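# Free the jammed roller and close the chute gate

## Task

Five rollers sit in a sloping chute, and one of them is stuck crooked in the open gate. Free that roller, shut the gate, and finish with all five rollers lined up in the chute behind the closed gate.

## Robot and tools

Robot: two UR7e-type arms, left_arm and right_arm, each with a Robotiq 2F-85 two-finger gripper. In the scene frame the origin is at table height midway between the arms, +z is up, +x points out over the table, and left_arm sits on the +y side. Measured bases: left_arm at (+0.041, +0.387, +0.013) m and right_arm at (-0.039, -0.465, +0.013) m, each turned very slightly about z. A camera stand is behind the arms.

Frames: each arm reports its gripper pose, velocities and wrist-camera pose in its own base frame. Fixed cameras and the table use the scene frame. Motion offsets run along the axes of that arm's current Hand target. Gripper axes: fingers point along +z, they open and close along y, and a block sticks out about 10 cm toward +x. end_effector_position is the point between the closed pads. Closed fingertips reach about 19 mm past it, and fully open ones about 6 mm.

execute_actions(actions, cameras): actions is a list of actions. Each action is a table of up to 15 rows, and each row is one 1/30 s step. A short table repeats its last row until 15 steps are done. Every row holds 18 numbers in [-1, 1] in this order: left dx, dy, dz, rx, ry, rz, gripper position, force_limit, speed, then the same nine for the right arm. Both arms must always be filled in. The six pose numbers are an offset, not a pose. Every row is measured from the Hand target at the start of that action, not from the row before. 1.0 equals 0.6 m, or 180 degrees for rotation, and rx, ry, rz form one rotation vector. Sending the same offset again moves the arm further. Six zeros ask for the current Hand target again. Each action takes 0.5 s. Images come back only when actions is empty or cameras names them. Camera names: cam_high, cam_low, cam_left_wrist, cam_right_wrist, or "all".

Gripper numbers: position +1 means fully open (85 mm), about -0.8 means the pads touch, and -1 keeps closing until something blocks it. force_limit and speed are also in [-1, 1], and both start at +1. Lower values give a gentler, slower grip, roughly 30 N per pad at -1 with a slow close. speed runs from about 20 mm/s at -1, to 85 at 0, to 150 at +1. To leave a gripper unchanged, repeat the three numbers you last sent for it, because 0 counts as a command. force_limit and speed take effect only with a new position that differs by at least 0.01. To grip, send -1 and check that object_status reads 2.

move(target, speed, blend, stop_force, zero, blocking, cameras): moves both grippers in straight lines. target is either one 18-number row or a list of up to 15 such rows. Each row is an offset from the Hand targets at the start of the move, not from the previous row. speed is in m/s, from 0.002 to 3.6, default 0.25, and can be one value or one per target. blend is in metres and rounds corners in a list. stop_force is in N, from 3 to 120, one value for both arms, and ends an arm's path when it feels that much push against its motion. zero, default true, re-zeroes the force reference before the move. blocking=false returns early and cannot be combined with stop_force. In a list, give every row the same finger numbers. The paths do not avoid obstacles, so route around each arm's own base. The result adds a move: line with the ending (done, off_target, moving, held, fault) and any limits (paced means the pose was clipped, held means steps were withheld).

wait(seconds 0 to 10) lets the scene run. stop brakes a running move. zoom_image(camera, region [x0, y0, x1, y1] in image pixels, at most 504 by 504) enlarges part of the latest image. zero_wrist_force(arm) re-zeroes that arm's wrist sensor. read_manual gives only licence texts. finished_scene(scene) ends the current scene for good.

Result lines: end_effector_position in metres, quat_wxyz, velocities in m/s and rad/s, Hand target (the pose your next offsets count from), and Tool commands. object_status is 0 while moving, 1 when stopped while opening, 2 when stopped while closing (holding something), and 3 at the requested position or fully closed. position_measured is in counts: 3 is open, about 130 is 40 mm, and 230 means the pads meet. Wrist force and torque are given in gripper axes, plus a peak line. Joint torques include the arm's own weight. A MOTOR HOT line appears at 70 °C, and at 85 °C the arm brakes for 30 to 60 s.

Control notes: orientation is clipped to within 32 degrees of the measured one at each step. Grippers often stop short of the Hand target, so send the remaining distance as a further offset. A clearance check holds back commands that bring the arms close together.

Things to avoid: any part falling from the table or being left off it, dropping or releasing rollers while they move, and hard hits on the chute or table. Avoid pushing past a firm contact, since the arms are stiff. About 150 N of outside force, or a joint load limit (wrist joints 26.3 N m), stops the arm for 10 s. Do not let the arms press against each other, and do not close one gripper on the other's fingers. Do not squeeze hard on a roller that is still resting on something. Use slow approaches and stop_force near contact.

Each tool is called after "Request:" in YAML: its name, and indented under it one key for each argument.

## Session

Request:
execute_actions:
  actions: []

Scene clock: 0.00 s.
left_arm: end_effector_position=(+0.4487, +0.1372, +0.1014) position_measured=3 object_status=3 end_effector_quat_wxyz=(-0.338, +0.273, +0.750, +0.499) | right_arm: end_effector_position=(+0.8620, +0.3323, +0.2128) position_measured=3 object_status=3 end_effector_quat_wxyz=(-0.136, +0.935, +0.186, +0.271)
Joint positions: left_arm=[-0.459 -1.113 1.912 -1.212 -0.748 -0.315] | right_arm=[3.626 -2.381 -0.992 -0.732 1.672 3.265]
Joint velocities: within noise
Joint torques (N m): no reading
Motor temperatures (°C): left_arm=[24 26 25 32 30 32] | right_arm=[23 26 24 29 29 33]
Wrist force (N): no reading
Wrist torque (N m): no reading
Wrist force, peak (N): no reading
Hand target: left_arm +0.4487, +0.1372, +0.1014; -0.338, +0.273, +0.750, +0.499 | right_arm +0.8620, +0.3323, +0.2128; -0.136, +0.935, +0.186, +0.271
Tool commands: left_gripper/position=+1.0 left_gripper/force_limit=+1.0 left_gripper/speed=+1.0 right_gripper/position=+1.0 right_gripper/force_limit=+1.0 right_gripper/speed=+1.0

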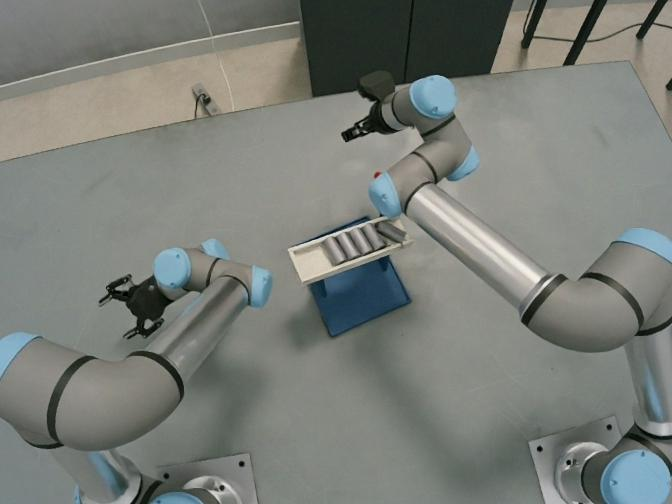

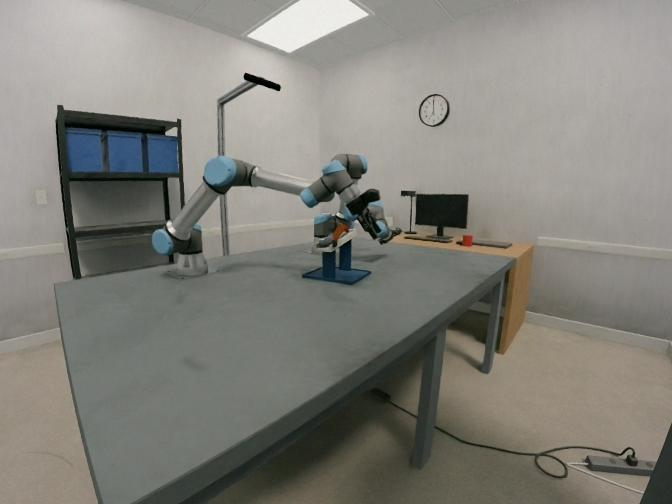

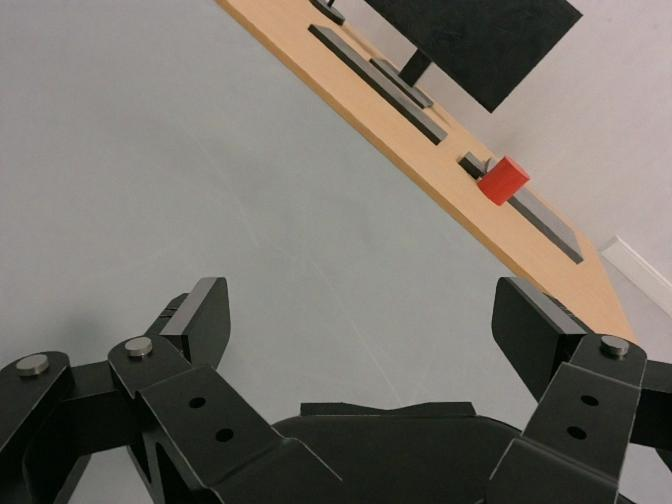

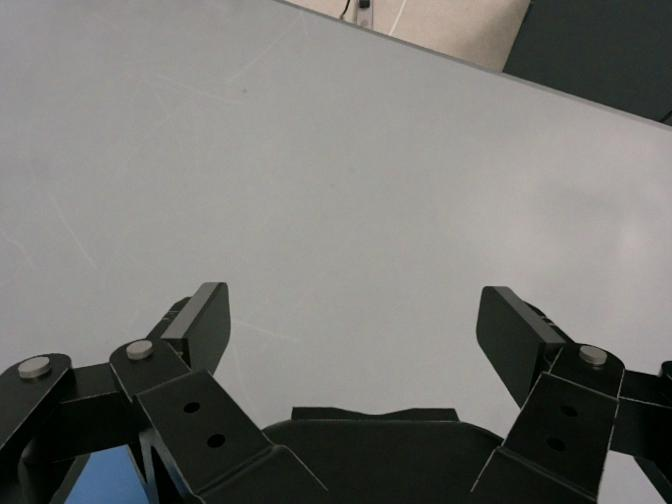

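Request:
zoom_image:
  camera: "cam_high"
  region: [270, 150, 440, 350]

Request:
zoom_image:
  camera: "cam_low"
  region: [290, 170, 410, 290]

Scaled by 2.520 from the camera's 672x504 image, which has a finer 960x720 frame.

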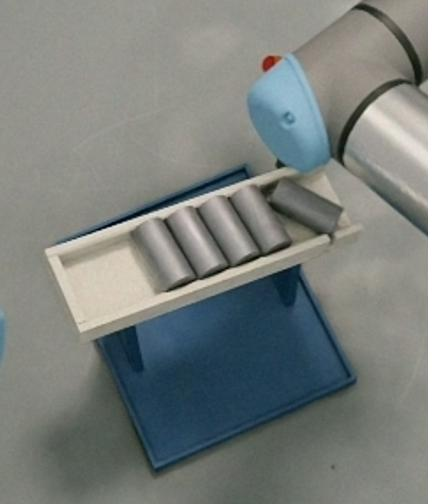

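Scaled by 4.200 from the camera's 672x504 image, which has a finer 960x720 frame.

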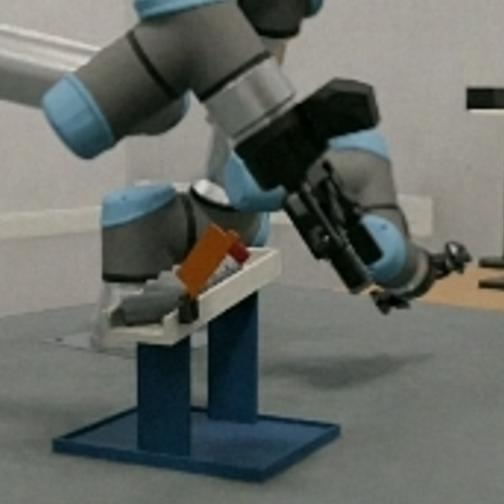

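Request:
move:
  target: [0,0,0,0,0,0,1,1,1,-0.197,-0.263,-0.432,-0.0644,-0.185,0.0405,1,1,1]
  cameras: ["all"]
  speed: 0.4

Request:
zoom_image:
  camera: "cam_high"
  region: [270, 150, 440, 350]

Request:
zoom_image:
  camera: "cam_low"
  region: [290, 170, 410, 290]

Request:
zoom_image:
  camera: "cam_right_wrist"
  region: [100, 50, 600, 420]

Scene clock: 8.57 s.
left_arm: end_effector_position=(+0.4487, +0.1372, +0.1014) position_measured=3 object_status=3 end_effector_quat_wxyz=(-0.338, +0.273, +0.750, +0.499) | right_arm: end_effector_position=(+0.5847, +0.3490, +0.3825) position_measured=3 object_status=3 end_effector_quat_wxyz=(+0.000, +0.991, +0.130, +0.000)
Joint positions: left_arm=[-0.459 -1.113 1.912 -1.212 -0.748 -0.315] | right_arm=[3.877 -2.028 -0.867 -1.817 1.57 3.616]
Joint torques (N m): left_arm=[-0.35 -39.94 -12.01 0.53 0.41 -0.03] | right_arm=[3.69 48.03 32.62 1.34 -1.77 0.98]
Wrist force (N): left_arm=[0.1 0.0 -0.2] | right_arm=[1.0 -0.8 1.3]
Wrist torque (N m): left_arm=[0.01 -0.02 0.00] | right_arm=[-0.16 -0.08 0.21]
Wrist force, peak (N): left_arm=[0.3 0.0 -0.4] | right_arm=[0.7 2.1 2.7]
Hand target: left_arm +0.4487, +0.1372, +0.1014; -0.338, +0.273, +0.750, +0.499 | right_arm +0.5847, +0.3491, +0.3827; +0.000, +0.991, +0.130, +0.000
Off the commanded pose: left_arm 0.000 m, 0 deg | right_arm 0.000 m, 0 deg.
move: done
camera_calibration:
cam_right_wrist: T_world_to_cam=[[0.281704, -0.959492, 0.0043252, 0.175335], [-0.904948, -0.264186, 0.333579, 0.510808], [-0.318924, -0.0978845, -0.942712, 0.705624], [0, 0, 0, 1]] pos_world=[0.637902, 0.372251, 0.494047]

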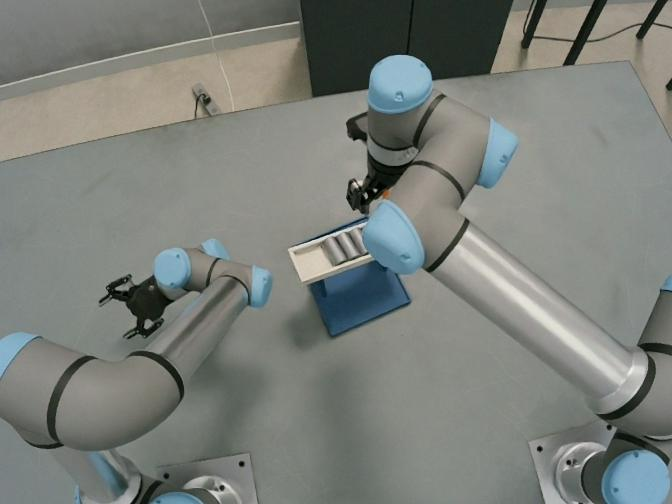

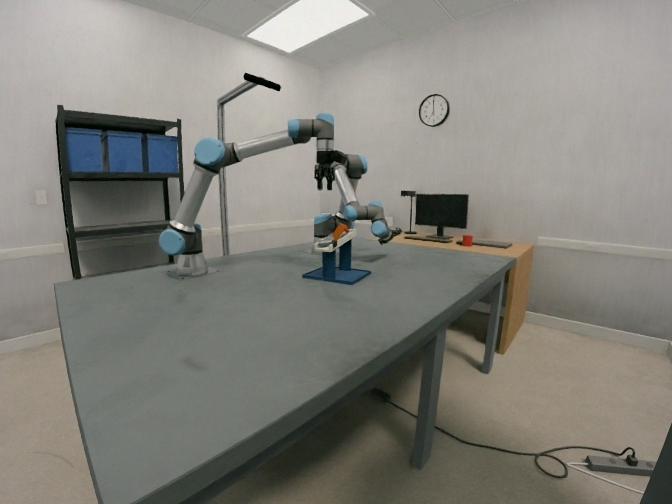

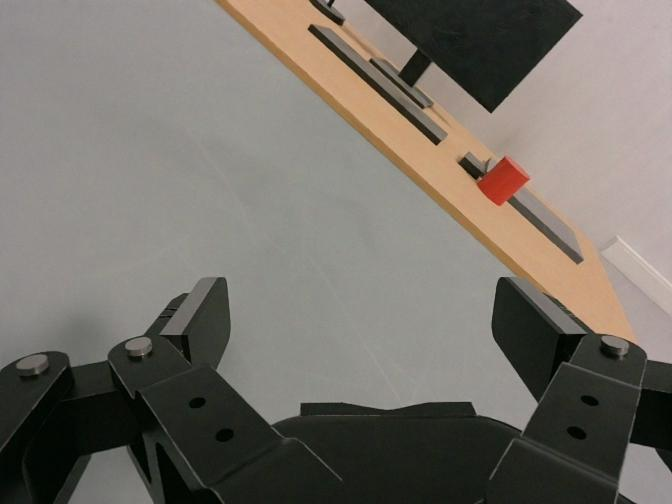

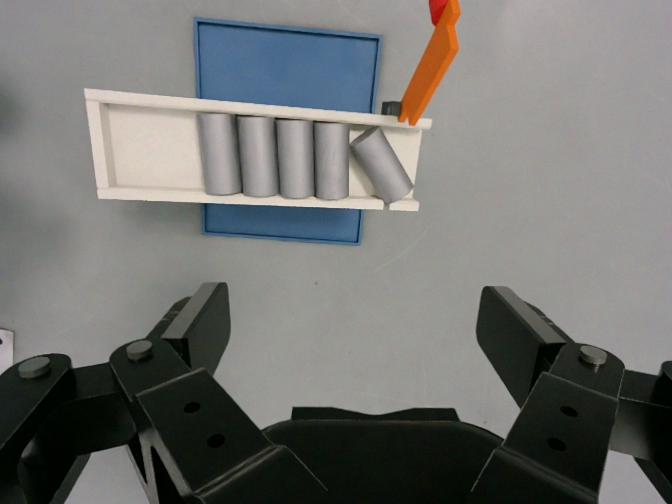

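Scaled by 2.520 from the camera's 672x504 image, which has a finer 960x720 frame.

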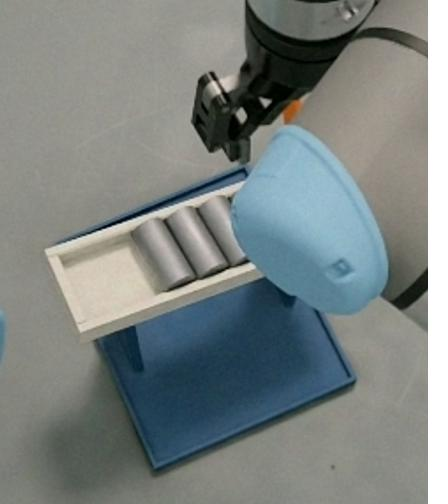

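Scaled by 4.200 from the camera's 672x504 image, which has a finer 960x720 frame.

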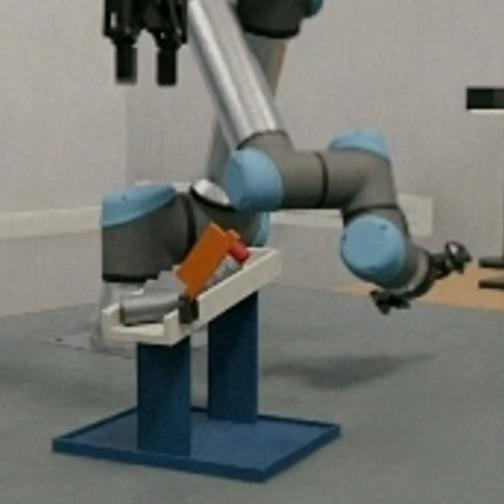

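Scaled by 1.008 from the camera's 672x504 image, which has a finer 960x720 frame.

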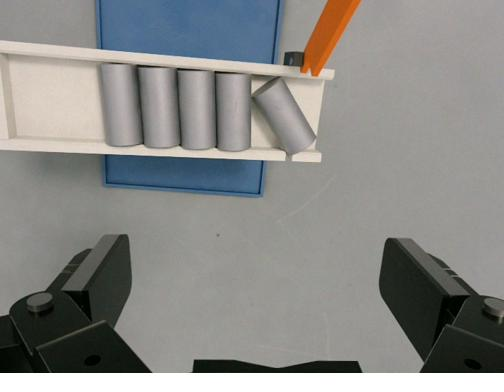

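Request:
move:
  target: [0.365,0.172,-0.428,0.147,-0.475,0.169,-0.2,1,0,0.238,0.303,0.243,0.389,0,0,-1,0,0]
  cameras: ["all"]
  speed: 0.5

Request:
zoom_image:
  camera: "cam_high"
  region: [300, 150, 440, 290]

Request:
zoom_image:
  camera: "cam_low"
  region: [300, 180, 390, 270]

Scene clock: 26.47 s.
left_arm: end_effector_position=(+0.4493, -0.0502, +0.4004) position_measured=154 object_status=3 end_effector_quat_wxyz=(+0.095, +0.625, +0.771, -0.077) | right_arm: end_effector_position=(+0.7698, +0.2103, +0.2371) position_measured=232 object_status=3 end_effector_quat_wxyz=(-0.569, +0.812, +0.107, -0.074)
Joint positions: left_arm=[-0.286 -1.74 1.595 -1.544 -1.785 1.063] | right_arm=[3.275 -2.498 -0.796 -1.755 2.77 2.781]
Joint torques (N m): left_arm=[-3.82 -31.74 -21.14 -4.84 -2.85 1.58] | right_arm=[7.29 60.27 20.87 1.44 3.67 -0.97]
Wrist force (N): left_arm=[1.9 0.3 1.1] | right_arm=[0.1 3.8 -1.6]
Wrist torque (N m): left_arm=[0.17 -0.40 -0.04] | right_arm=[0.47 0.02 -0.10]
Wrist force, peak (N): left_arm=[2.1 0.0 1.1] | right_arm=[0.7 5.4 -2.1]
Hand target: left_arm +0.4493, -0.0502, +0.4005; +0.095, +0.625, +0.771, -0.077 | right_arm +0.7697, +0.2103, +0.2371; -0.569, +0.812, +0.107, -0.074
Off the commanded pose: left_arm 0.000 m, 0 deg | right_arm 0.000 m, 0 deg.
move: done
camera_calibration:
cam_left_wrist: T_world_to_cam=[[0.978181, 0.207185, 0.0153417, -0.423876], [0.164487, -0.817465, 0.551991, -0.320159], [0.126906, -0.537424, -0.833709, 0.378725], [0, 0, 0, 1]] pos_world=[0.419227, 0.0296382, 0.498974]
cam_right_wrist: T_world_to_cam=[[0.113416, -0.327399, -0.938055, 0.210756], [-0.827273, -0.553994, 0.0933331, 0.748277], [-0.550234, 0.765441, -0.33368, 0.466054], [0, 0, 0, 1]] pos_world=[0.851564, 0.126805, 0.283375]

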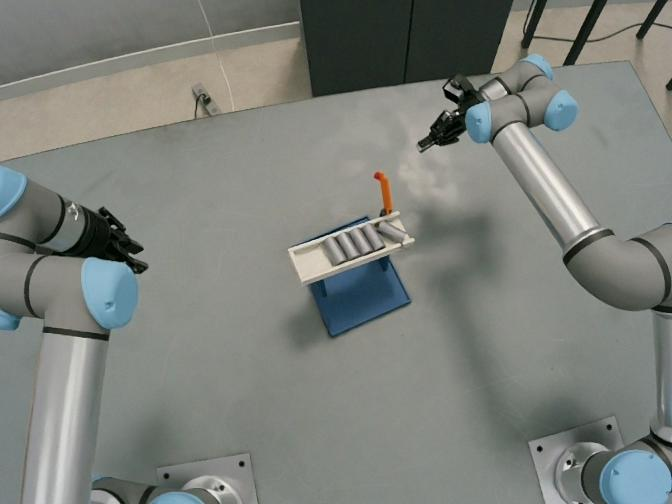

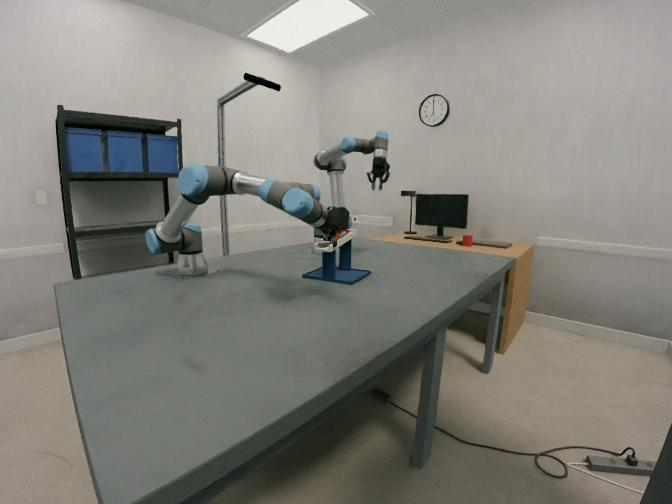

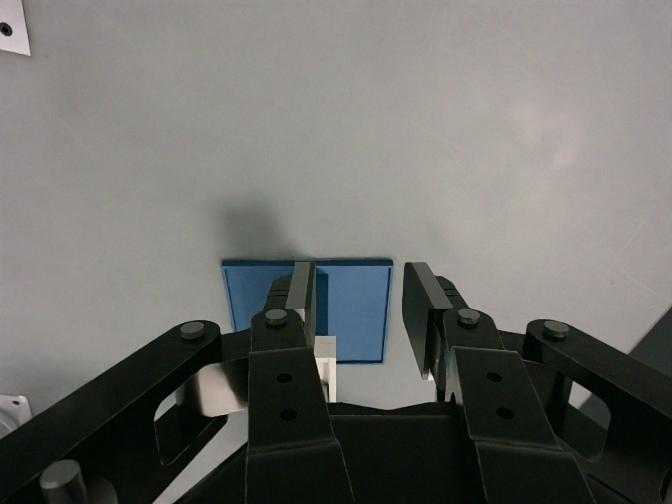

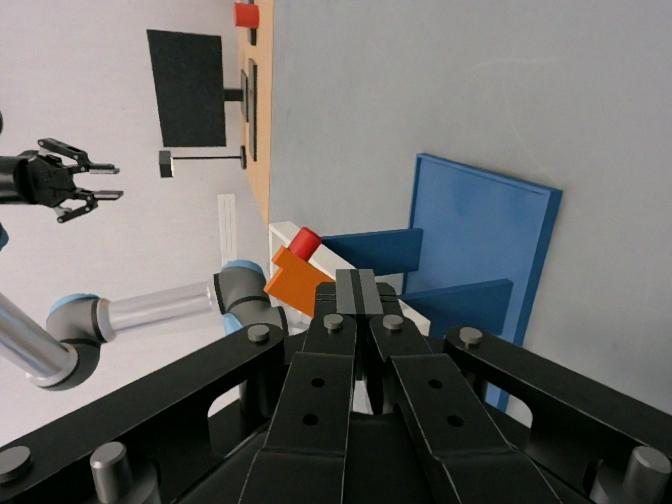

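Scaled by 3.600 from the camera's 672x504 image, which has a finer 960x720 frame.

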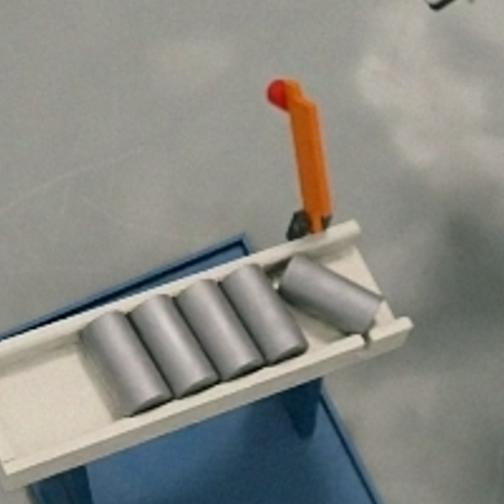

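Scaled by 5.600 from the camera's 672x504 image, which has a finer 960x720 frame.

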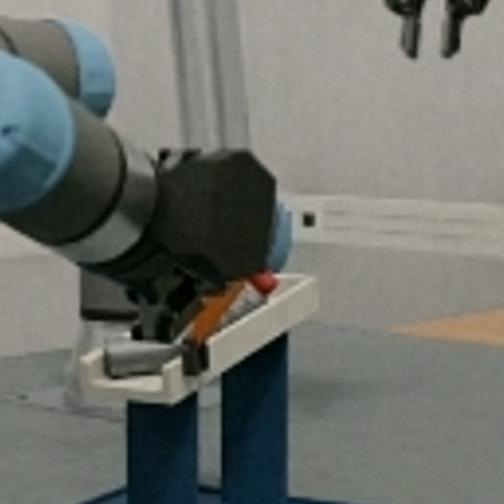

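Request:
move:
  target:
    - [-0.842,-0.087,0.330,0,0,0,-0.2,1,0,0,0,0,0,0,0,-1,0,0]
    - [-0.790,-0.087,0.540,0,0,0,-0.2,1,0,0,0,0,0,0,0,-1,0,0]
  cameras: ["all"]
  speed: 0.3

Request:
zoom_image:
  camera: "cam_high"
  region: [300, 150, 440, 290]

Request:
zoom_image:
  camera: "cam_low"
  region: [300, 180, 390, 270]

Scene clock: 32.00 s.
left_arm: end_effector_position=(+0.5099, -0.5876, +0.2008) position_measured=154 object_status=3 end_effector_quat_wxyz=(+0.095, +0.625, +0.771, -0.077) end_effector_velocity=(+0.000, -0.001, -0.001) end_effector_angular_velocity=(-0.003, -0.002, -0.001) | right_arm: end_effector_position=(+0.7697, +0.2103, +0.2371) position_measured=232 object_status=3 end_effector_quat_wxyz=(-0.569, +0.812, +0.107, -0.074)
Joint positions: left_arm=[-1 -0.99 1.223 -2.032 -1.656 0.352] | right_arm=[3.275 -2.498 -0.796 -1.755 2.771 2.781]
Joint velocities: left_arm=[0 0.001 0.002 -0.007 0 0] | right_arm=[within noise]
Joint torques (N m): left_arm=[-9.49 -60.94 -12.94 -5.16 1.83 -2.62] | right_arm=[8.15 63.69 15.35 3.85 3.53 1.19]
Wrist force (N): left_arm=[2.0 0.2 0.7] | right_arm=[0.4 3.8 -1.6]
Wrist torque (N m): left_arm=[0.17 -0.41 -0.10] | right_arm=[0.47 -0.03 -0.10]
Wrist force, peak (N): left_arm=[5.3 0.1 -0.6] | right_arm=[0.4 4.0 -1.7]
Hand target: left_arm +0.5099, -0.5876, +0.2008; +0.095, +0.625, +0.771, -0.077 | right_arm +0.7697, +0.2103, +0.2371; -0.569, +0.812, +0.107, -0.074
Off the commanded pose: left_arm 0.000 m, 0 deg | right_arm 0.000 m, 0 deg.
move: done
camera_calibration:
cam_left_wrist: T_world_to_cam=[[0.978217, 0.20701, 0.0154624, -0.368873], [0.164269, -0.81748, 0.552034, -0.659307], [0.126917, -0.537469, -0.833678, -0.0841926], [0, 0, 0, 1]] pos_world=[0.479827, -0.507861, 0.299474]
cam_right_wrist: T_world_to_cam=[[0.113416, -0.327399, -0.938055, 0.210789], [-0.827273, -0.553994, 0.0933331, 0.748332], [-0.550234, 0.765441, -0.33368, 0.465977], [0, 0, 0, 1]] pos_world=[0.851564, 0.126905, 0.283375]

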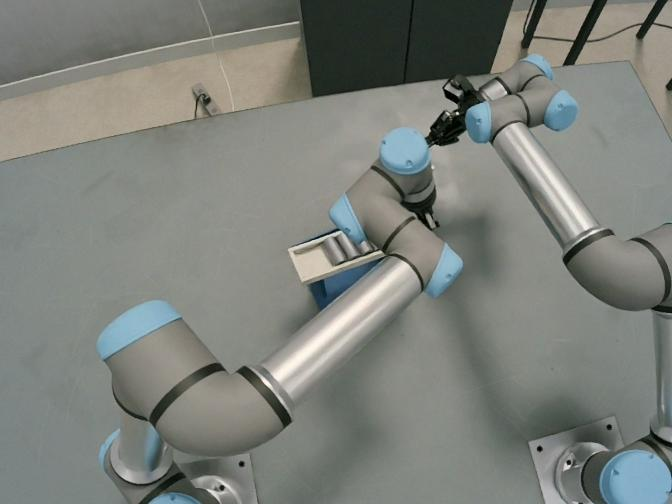

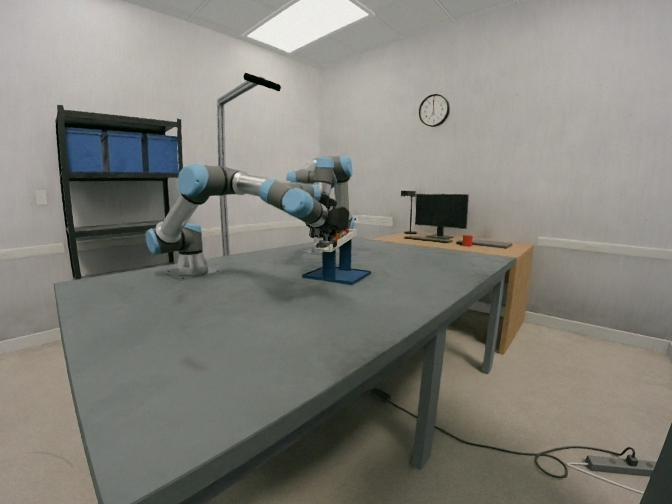

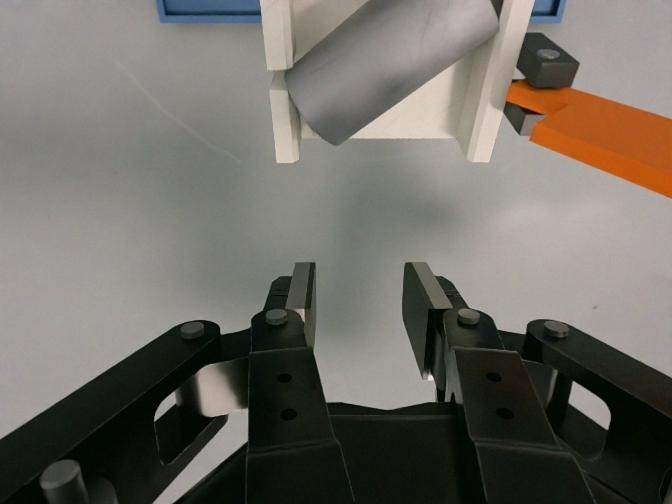

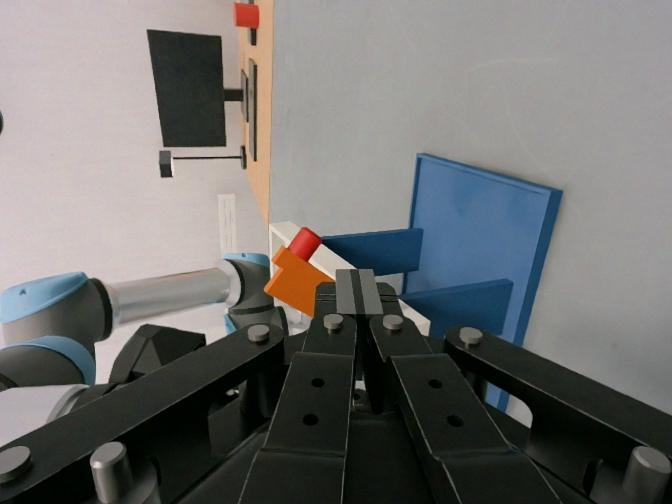

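Scaled by 3.600 from the camera's 672x504 image, which has a finer 960x720 frame.

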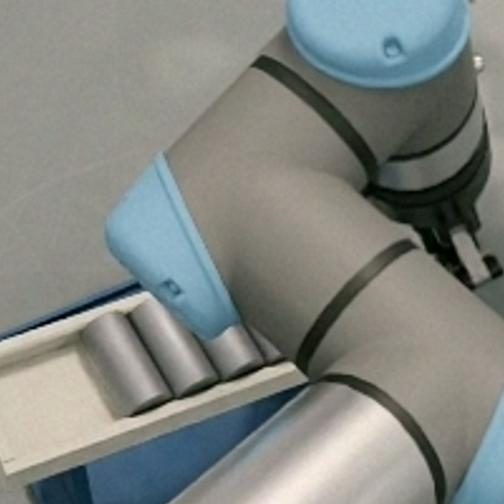

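Scaled by 5.600 from the camera's 672x504 image, which has a finer 960x720 frame.

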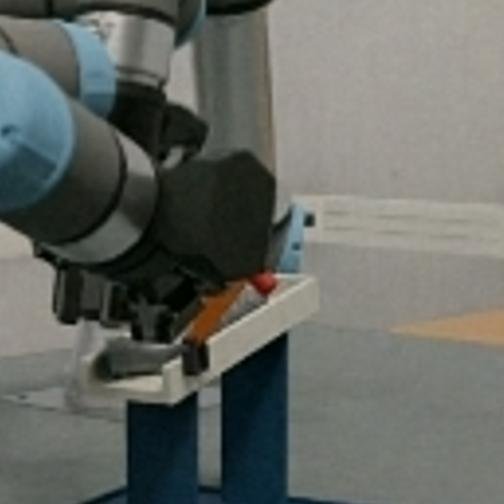

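Request:
move:
  target: [0.021,0.02,0.086,0,0,0,-0.2,1,0,0,0,0,0,0,0,-1,0,0]
  cameras: ["cam_low","cam_left_wrist"]
  speed: 0.2

Request:
zoom_image:
  camera: "cam_low"
  region: [300, 190, 370, 260]

Scene clock: 34.77 s.
left_arm: end_effector_position=(+0.5217, -0.5853, +0.1476) position_measured=154 object_status=3 end_effector_quat_wxyz=(+0.095, +0.625, +0.771, -0.077) | right_arm: end_effector_position=(+0.7697, +0.2103, +0.2371) position_measured=232 object_status=3 end_effector_quat_wxyz=(-0.569, +0.812, +0.107, -0.074)
Joint positions: left_arm=[-0.984 -0.937 1.277 -2.138 -1.66 0.368] | right_arm=[3.275 -2.498 -0.796 -1.755 2.771 2.781]
Joint torques (N m): left_arm=[-9.42 -64.8 -30.35 -2.28 -0.8 -2.99] | right_arm=[9.7 62.19 15.67 3.87 3.73 1.08]
Wrist force (N): left_arm=[1.6 -0.1 0.9] | right_arm=[0.0 3.8 -1.6]
Wrist torque (N m): left_arm=[0.12 -0.34 -0.17] | right_arm=[0.47 0.03 -0.10]
Wrist force, peak (N): left_arm=[2.5 0.3 2.6] | right_arm=[0.3 4.0 -1.8]
Hand target: left_arm +0.5217, -0.5854, +0.1477; +0.095, +0.625, +0.771, -0.077 | right_arm +0.7697, +0.2103, +0.2371; -0.569, +0.812, +0.107, -0.074
Off the commanded pose: left_arm 0.000 m, 0 deg | right_arm 0.000 m, 0 deg.
move: done
camera_calibration:
cam_left_wrist: T_world_to_cam=[[0.978229, 0.206955, 0.0153803, -0.380102], [0.164277, -0.817519, 0.551974, -0.629869], [0.126808, -0.537431, -0.833719, -0.128752], [0, 0, 0, 1]] pos_world=[0.491626, -0.505461, 0.246174]
Images, in order (width x height): cam_low 672x504, cam_left_wrist 672x504.

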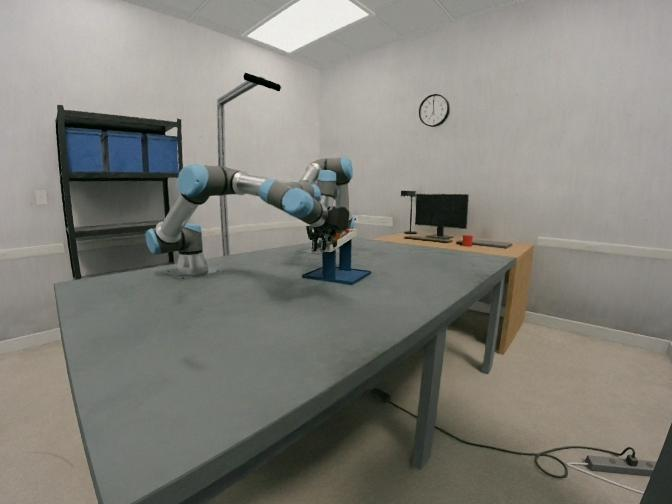

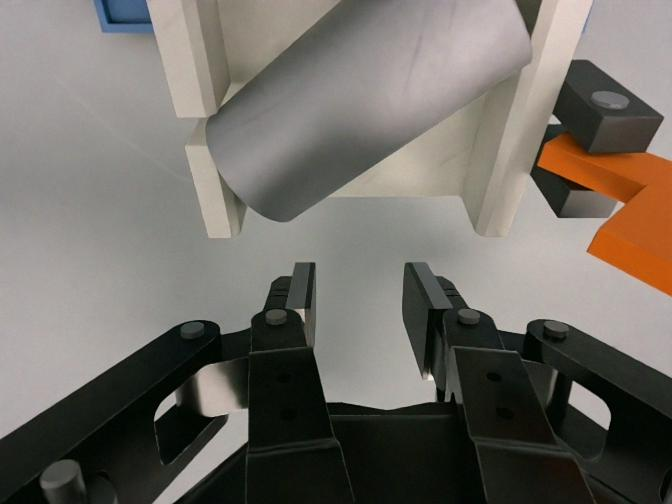

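Scaled by 7.200 from the camera's 672x504 image, which has a finer 960x720 frame.

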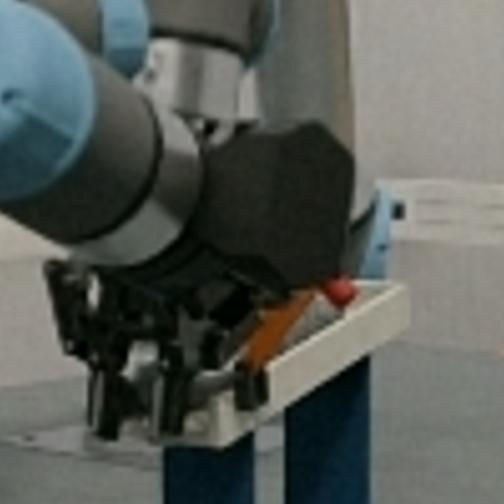

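Request:
move:
  target:
    - [-0.0045,-0.003,-0.0178,0,0,0,-0.2,1,0,0,0,0,0,0,0,-1,0,0]
    - [0.0556,-0.003,-0.0525,0,0,0,-0.2,1,0,0,0,0,0,0,0,-1,0,0]
  cameras: ["cam_low","cam_left_wrist","cam_right_wrist"]
  speed: 0.05
  stop_force: 30

Request:
zoom_image:
  camera: "cam_low"
  region: [300, 190, 370, 260]

Scene clock: 39.93 s.
left_arm: end_effector_position=(+0.5152, -0.5647, +0.1651) position_measured=154 object_status=3 end_effector_quat_wxyz=(+0.095, +0.625, +0.771, -0.077) | right_arm: end_effector_position=(+0.7697, +0.2103, +0.2371) position_measured=232 object_status=3 end_effector_quat_wxyz=(-0.569, +0.812, +0.107, -0.074)
Joint positions: left_arm=[-0.975 -0.997 1.328 -2.129 -1.662 0.377] | right_arm=[3.275 -2.498 -0.796 -1.755 2.771 2.781]
Joint torques (N m): left_arm=[7.88 -51.73 -0.58 -1.16 1.06 0.42] | right_arm=[8.76 63.98 14.86 3.86 3.87 0.89]
Wrist force (N): left_arm=[-17.1 -16.3 -13.2] | right_arm=[0.2 3.9 -1.6]
Wrist torque (N m): left_arm=[-1.56 0.93 0.83] | right_arm=[0.49 0.00 -0.10]
Wrist force, peak (N): left_arm=[-43.6 -25.4 -0.3] | right_arm=[0.2 4.1 -1.7]
Hand target: left_arm +0.5152, -0.5647, +0.1651; +0.095, +0.625, +0.771, -0.077 (not the last commanded pose) | right_arm +0.7697, +0.2103, +0.2371; -0.569, +0.812, +0.107, -0.074
Off the commanded pose: left_arm 0.019 m, 0 deg | right_arm 0.000 m, 0 deg.
move: contact (left_arm); path passed 1 of 2 targets
camera_calibration:
cam_left_wrist: T_world_to_cam=[[0.978328, 0.206487, 0.0154153, -0.378677], [0.163769, -0.817188, 0.552615, -0.621317], [0.126705, -0.538115, -0.833294, -0.102617], [0, 0, 0, 1]] pos_world=[0.485224, -0.48476, 0.263677]
cam_right_wrist: T_world_to_cam=[[0.113416, -0.327399, -0.938055, 0.210789], [-0.827273, -0.553994, 0.0933331, 0.748332], [-0.550234, 0.765441, -0.33368, 0.465977], [0, 0, 0, 1]] pos_world=[0.851564, 0.126905, 0.283375]
Images, in order (width x height): cam_low 672x504, cam_left_wrist 672x504, cam_right_wrist 672x504.

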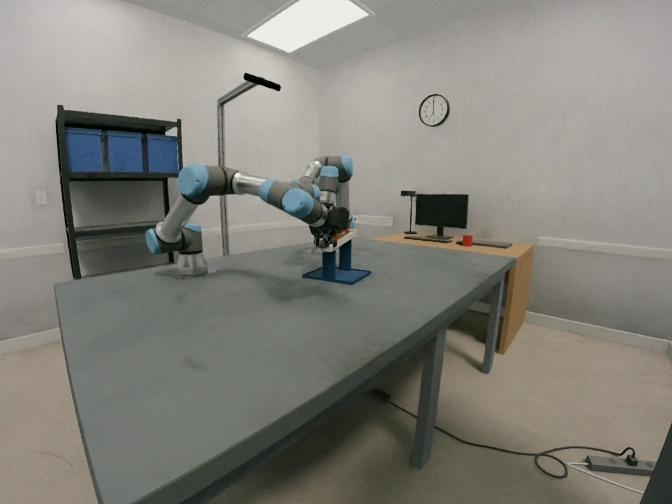

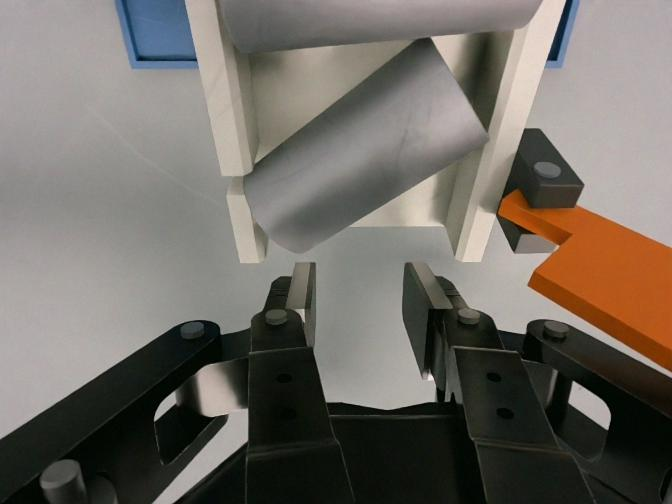

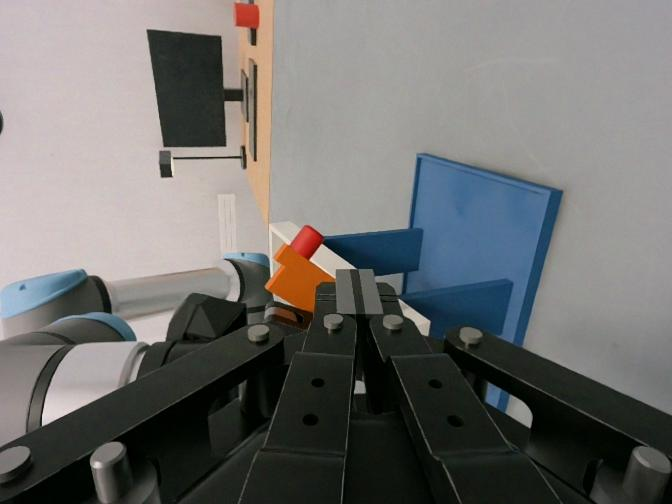

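Scaled by 7.200 from the camera's 672x504 image, which has a finer 960x720 frame.

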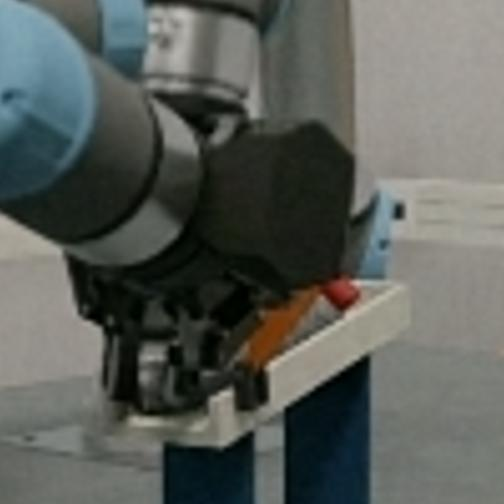

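Request:
zoom_image:
  camera: "cam_left_wrist"
  region: [170, 0, 550, 300]

Scaled by 1.326 from the camera's 672x504 image, which has a finer 960x720 frame.

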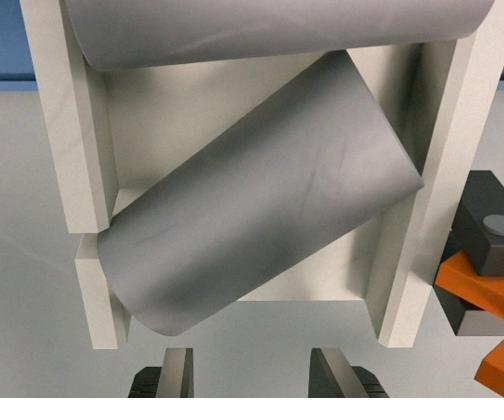

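Request:
move:
  target:
    - [-0.020,0,-0.081,0,0,0,-0.2,1,0,0,0,0,0,0,0,-1,0,0]
    - [0.070,-0.003,-0.078,0,0,0,-0.2,1,0,0,0,0,0,0,0,-1,0,0]
  cameras: ["cam_left_wrist","cam_right_wrist"]
  speed: 0.15

Request:
zoom_image:
  camera: "cam_right_wrist"
  region: [200, 180, 460, 360]

Scene clock: 49.60 s.
left_arm: end_effector_position=(+0.5027, -0.5142, +0.2004) position_measured=154 object_status=3 end_effector_quat_wxyz=(+0.095, +0.625, +0.771, -0.077) | right_arm: end_effector_position=(+0.7697, +0.2103, +0.2371) position_measured=232 object_status=3 end_effector_quat_wxyz=(-0.569, +0.812, +0.107, -0.074)
Joint positions: left_arm=[-0.948 -1.126 1.433 -2.103 -1.669 0.404] | right_arm=[3.275 -2.498 -0.796 -1.755 2.771 2.781]
Joint torques (N m): left_arm=[-8.55 -48.13 -12.21 -1.83 1.69 -2.8] | right_arm=[9.95 63.5 16.52 3.89 3.66 0.82]
Wrist force (N): left_arm=[1.2 -0.4 0.9] | right_arm=[0.2 3.8 -1.6]
Wrist torque (N m): left_arm=[0.07 -0.29 -0.05] | right_arm=[0.47 0.00 -0.10]
Wrist force, peak (N): left_arm=[-17.2 -16.8 -13.7] | right_arm=[0.3 4.1 -1.7]
Hand target: left_arm +0.5027, -0.5141, +0.2003; +0.095, +0.625, +0.771, -0.077 | right_arm +0.7697, +0.2103, +0.2371; -0.569, +0.812, +0.107, -0.074
Off the commanded pose: left_arm 0.000 m, 0 deg | right_arm 0.000 m, 0 deg.
move: done
camera_calibration:
cam_left_wrist: T_world_to_cam=[[0.978342, 0.206432, 0.0152878, -0.377411], [0.163766, -0.817074, 0.552784, -0.597509], [0.126604, -0.538308, -0.833184, -0.0445106], [0, 0, 0, 1]] pos_world=[0.472724, -0.43426, 0.298978]
cam_right_wrist: T_world_to_cam=[[0.113416, -0.327399, -0.938055, 0.210789], [-0.827273, -0.553994, 0.0933331, 0.748332], [-0.550234, 0.765441, -0.33368, 0.465977], [0, 0, 0, 1]] pos_world=[0.851564, 0.126905, 0.283375]
Images, in order (width x height): cam_left_wrist 672x504, cam_right_wrist 672x504.

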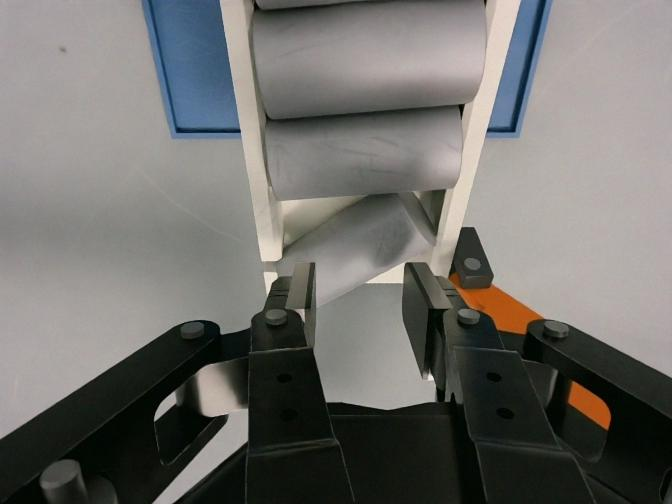

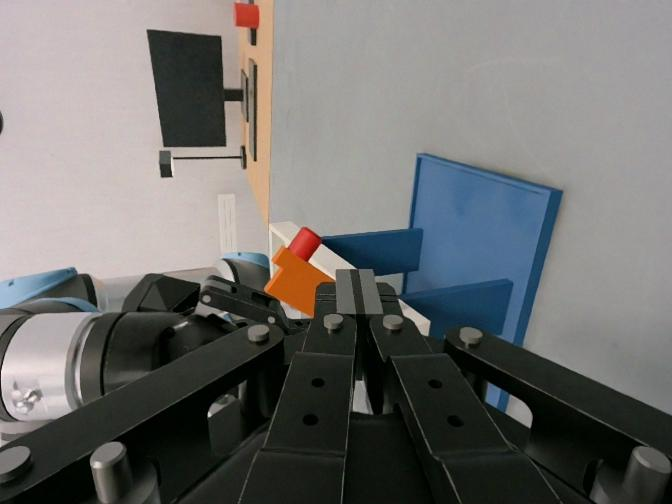

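Scaled by 1.938 from the camera's 672x504 image, which has a finer 960x720 frame.

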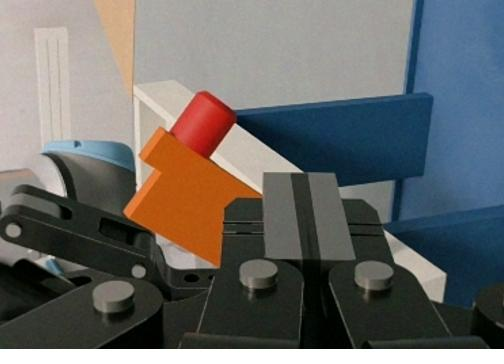

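Request:
move:
  target:
    - [0.0138,0,0.0073,0,0,0,-0.2,1,0,0,0,0,0,0,0,-1,0,0]
    - [0.0783,0,-0.0298,0,0,0,-0.2,1,0,0,0,0,0,0,0,-1,0,0]
  cameras: ["cam_left_wrist"]
  speed: 0.04
  stop_force: 25

Scene clock: 53.27 s.
left_arm: end_effector_position=(+0.4924, -0.4653, +0.2063) position_measured=154 object_status=3 end_effector_quat_wxyz=(+0.095, +0.625, +0.771, -0.077) | right_arm: end_effector_position=(+0.7697, +0.2103, +0.2371) position_measured=232 object_status=3 end_effector_quat_wxyz=(-0.569, +0.812, +0.107, -0.074)
Joint positions: left_arm=[-0.915 -1.223 1.556 -2.126 -1.676 0.436] | right_arm=[3.275 -2.498 -0.796 -1.755 2.771 2.781]
Joint torques (N m): left_arm=[-9.32 -31.24 -31.81 -0.37 1.62 -2.98] | right_arm=[9.39 63.23 16.32 3.91 3.47 1.16]
Wrist force (N): left_arm=[1.0 -0.1 0.9] | right_arm=[0.2 3.8 -1.6]
Wrist torque (N m): left_arm=[0.12 -0.26 -0.16] | right_arm=[0.47 0.00 -0.10]
Wrist force, peak (N): left_arm=[1.2 -0.4 1.8] | right_arm=[0.2 4.1 -1.7]
Hand target: left_arm +0.4924, -0.4653, +0.2063; +0.095, +0.625, +0.771, -0.077 | right_arm +0.7697, +0.2103, +0.2371; -0.569, +0.812, +0.107, -0.074
Off the commanded pose: left_arm 0.000 m, 0 deg | right_arm 0.000 m, 0 deg.
move: done
camera_calibration:
cam_left_wrist: T_world_to_cam=[[0.978337, 0.206453, 0.0153227, -0.377422], [0.163786, -0.817162, 0.552648, -0.559113], [0.126617, -0.538166, -0.833274, -0.0118798], [0, 0, 0, 1]] pos_world=[0.462324, -0.38536, 0.304877]
Images, in order (width x height): cam_left_wrist 672x504.

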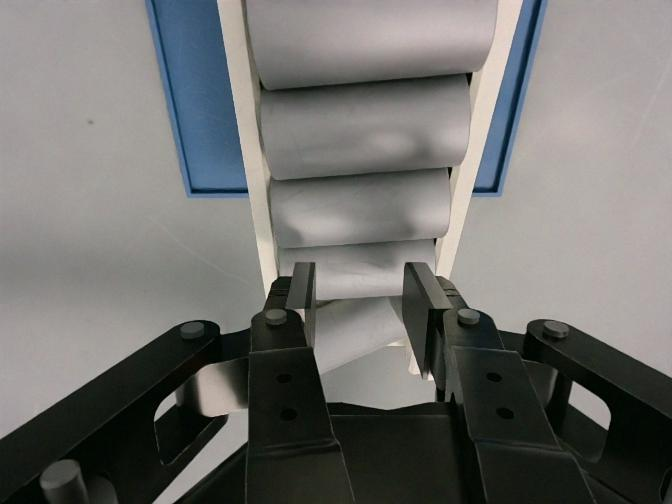

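Request:
move:
  target:
    - [-0.045,0,0.018,0,0,0,-0.2,1,0,0,0,0,0,0,0,-1,0,0]
    - [-0.037,0,0.0505,0,0,0,-0.2,1,0,0,0,0,0,0,0,-1,0,0]
  cameras: ["cam_left_wrist"]
  speed: [0.1,0.015]
  stop_force: 9

Scene clock: 56.73 s.
left_arm: end_effector_position=(+0.4984, -0.4935, +0.1905) position_measured=154 object_status=3 end_effector_quat_wxyz=(+0.095, +0.625, +0.771, -0.077) | right_arm: end_effector_position=(+0.7697, +0.2103, +0.2371) position_measured=232 object_status=3 end_effector_quat_wxyz=(-0.569, +0.812, +0.107, -0.074)
Joint positions: left_arm=[-0.934 -1.158 1.507 -2.144 -1.672 0.417] | right_arm=[3.275 -2.498 -0.796 -1.755 2.771 2.781]
Joint torques (N m): left_arm=[9.13 -52.54 -25.98 -2.15 2.85 2.33] | right_arm=[9.81 63.4 16.27 3.72 3.46 0.85]
Wrist force (N): left_arm=[-6.3 -0.5 -6.0] | right_arm=[0.2 3.8 -1.6]
Wrist torque (N m): left_arm=[0.23 -0.30 -0.31] | right_arm=[0.48 0.00 -0.10]
Wrist force, peak (N): left_arm=[-10.1 -0.5 -13.4] | right_arm=[0.3 4.0 -1.9]
Hand target: left_arm +0.4984, -0.4936, +0.1905; +0.095, +0.625, +0.771, -0.077 (not the last commanded pose) | right_arm +0.7697, +0.2103, +0.2371; -0.569, +0.812, +0.107, -0.074
Off the commanded pose: left_arm 0.008 m, 0 deg | right_arm 0.000 m, 0 deg.
move: contact (left_arm); path passed 1 of 2 targets
camera_calibration:
cam_left_wrist: T_world_to_cam=[[0.978342, 0.206416, 0.0154406, -0.377259], [0.163679, -0.817129, 0.552729, -0.57445], [0.126709, -0.538231, -0.833218, -0.0411208], [0, 0, 0, 1]] pos_world=[0.468324, -0.41366, 0.289077]
Images, in order (width x height): cam_left_wrist 672x504.

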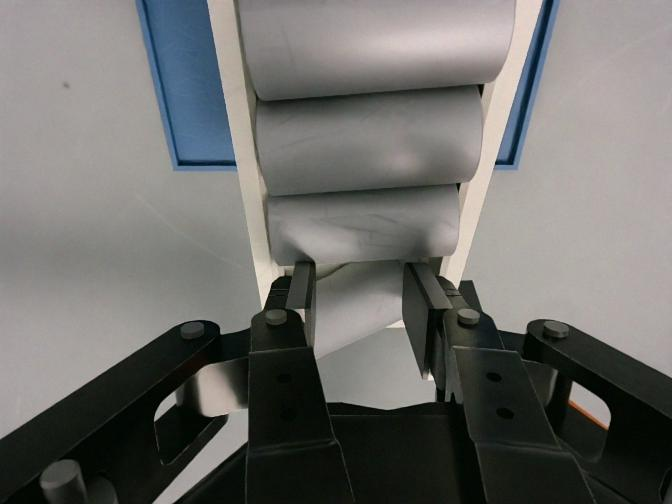

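Request:
move:
  target:
    - [-0.0227,0,0.0057,0,0,0,-0.2,1,0,0,0,0,0,0,0,-1,0,0]
    - [-0.0148,0,0.0167,0,0,0,-0.2,1,0,0,0,0,0,0,0,-1,0,0]
    - [0.0528,0,-0.0226,0,0,0,-0.2,1,0,0,0,0,0,0,0,-1,0,0]
  cameras: ["cam_left_wrist"]
  speed: 0.04

Scene clock: 60.83 s.
left_arm: end_effector_position=(+0.4914, -0.4602, +0.1961) position_measured=154 object_status=3 end_effector_quat_wxyz=(+0.095, +0.625, +0.771, -0.077) end_effector_velocity=(+0.001, -0.002, -0.001) end_effector_angular_velocity=(+0.000, +0.000, -0.001) | right_arm: end_effector_position=(+0.7697, +0.2103, +0.2371) position_measured=232 object_status=3 end_effector_quat_wxyz=(-0.569, +0.812, +0.107, -0.074)
Joint positions: left_arm=[-0.911 -1.224 1.585 -2.154 -1.677 0.44] | right_arm=[3.275 -2.498 -0.796 -1.755 2.771 2.781]
Joint velocities: left_arm=[-0.001 0.005 -0.003 -0.001 0 0] | right_arm=[within noise]
Joint torques (N m): left_arm=[-2.45 -5.27 -9.35 7.24 2.36 -1.88] | right_arm=[9.38 63.13 15.49 3.97 3.46 0.87]
Wrist force (N): left_arm=[-21.6 -3.1 -32.0] | right_arm=[0.3 3.9 -1.7]
Wrist torque (N m): left_arm=[0.34 -0.30 -0.31] | right_arm=[0.49 -0.01 -0.10]
Wrist force, peak (N): left_arm=[-18.5 -17.7 -103.6] | right_arm=[0.2 4.1 -1.7]
Hand target: left_arm +0.4913, -0.4603, +0.1960; +0.095, +0.625, +0.771, -0.077 | right_arm +0.7697, +0.2103, +0.2371; -0.569, +0.812, +0.107, -0.074
Off the commanded pose: left_arm 0.000 m, 0 deg | right_arm 0.000 m, 0 deg.
move: done
camera_calibration:
cam_left_wrist: T_world_to_cam=[[0.978346, 0.206394, 0.0155024, -0.377439], [0.16358, -0.81694, 0.553038, -0.548944], [0.126808, -0.538526, -0.833012, -0.0178384], [0, 0, 0, 1]] pos_world=[0.461324, -0.38016, 0.294578]
Images, in order (width x height): cam_left_wrist 672x504.

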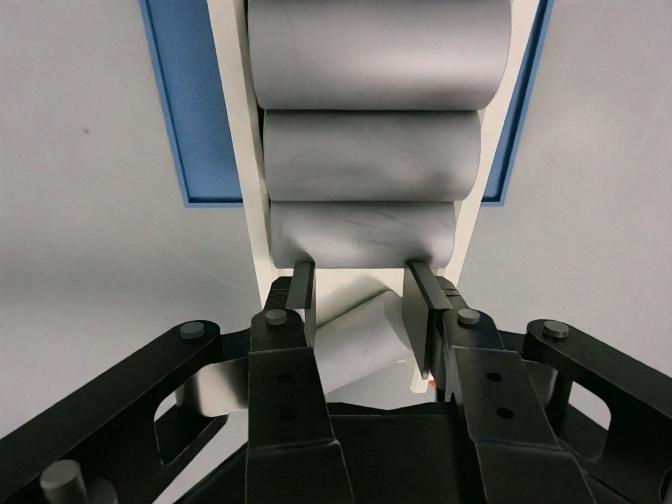

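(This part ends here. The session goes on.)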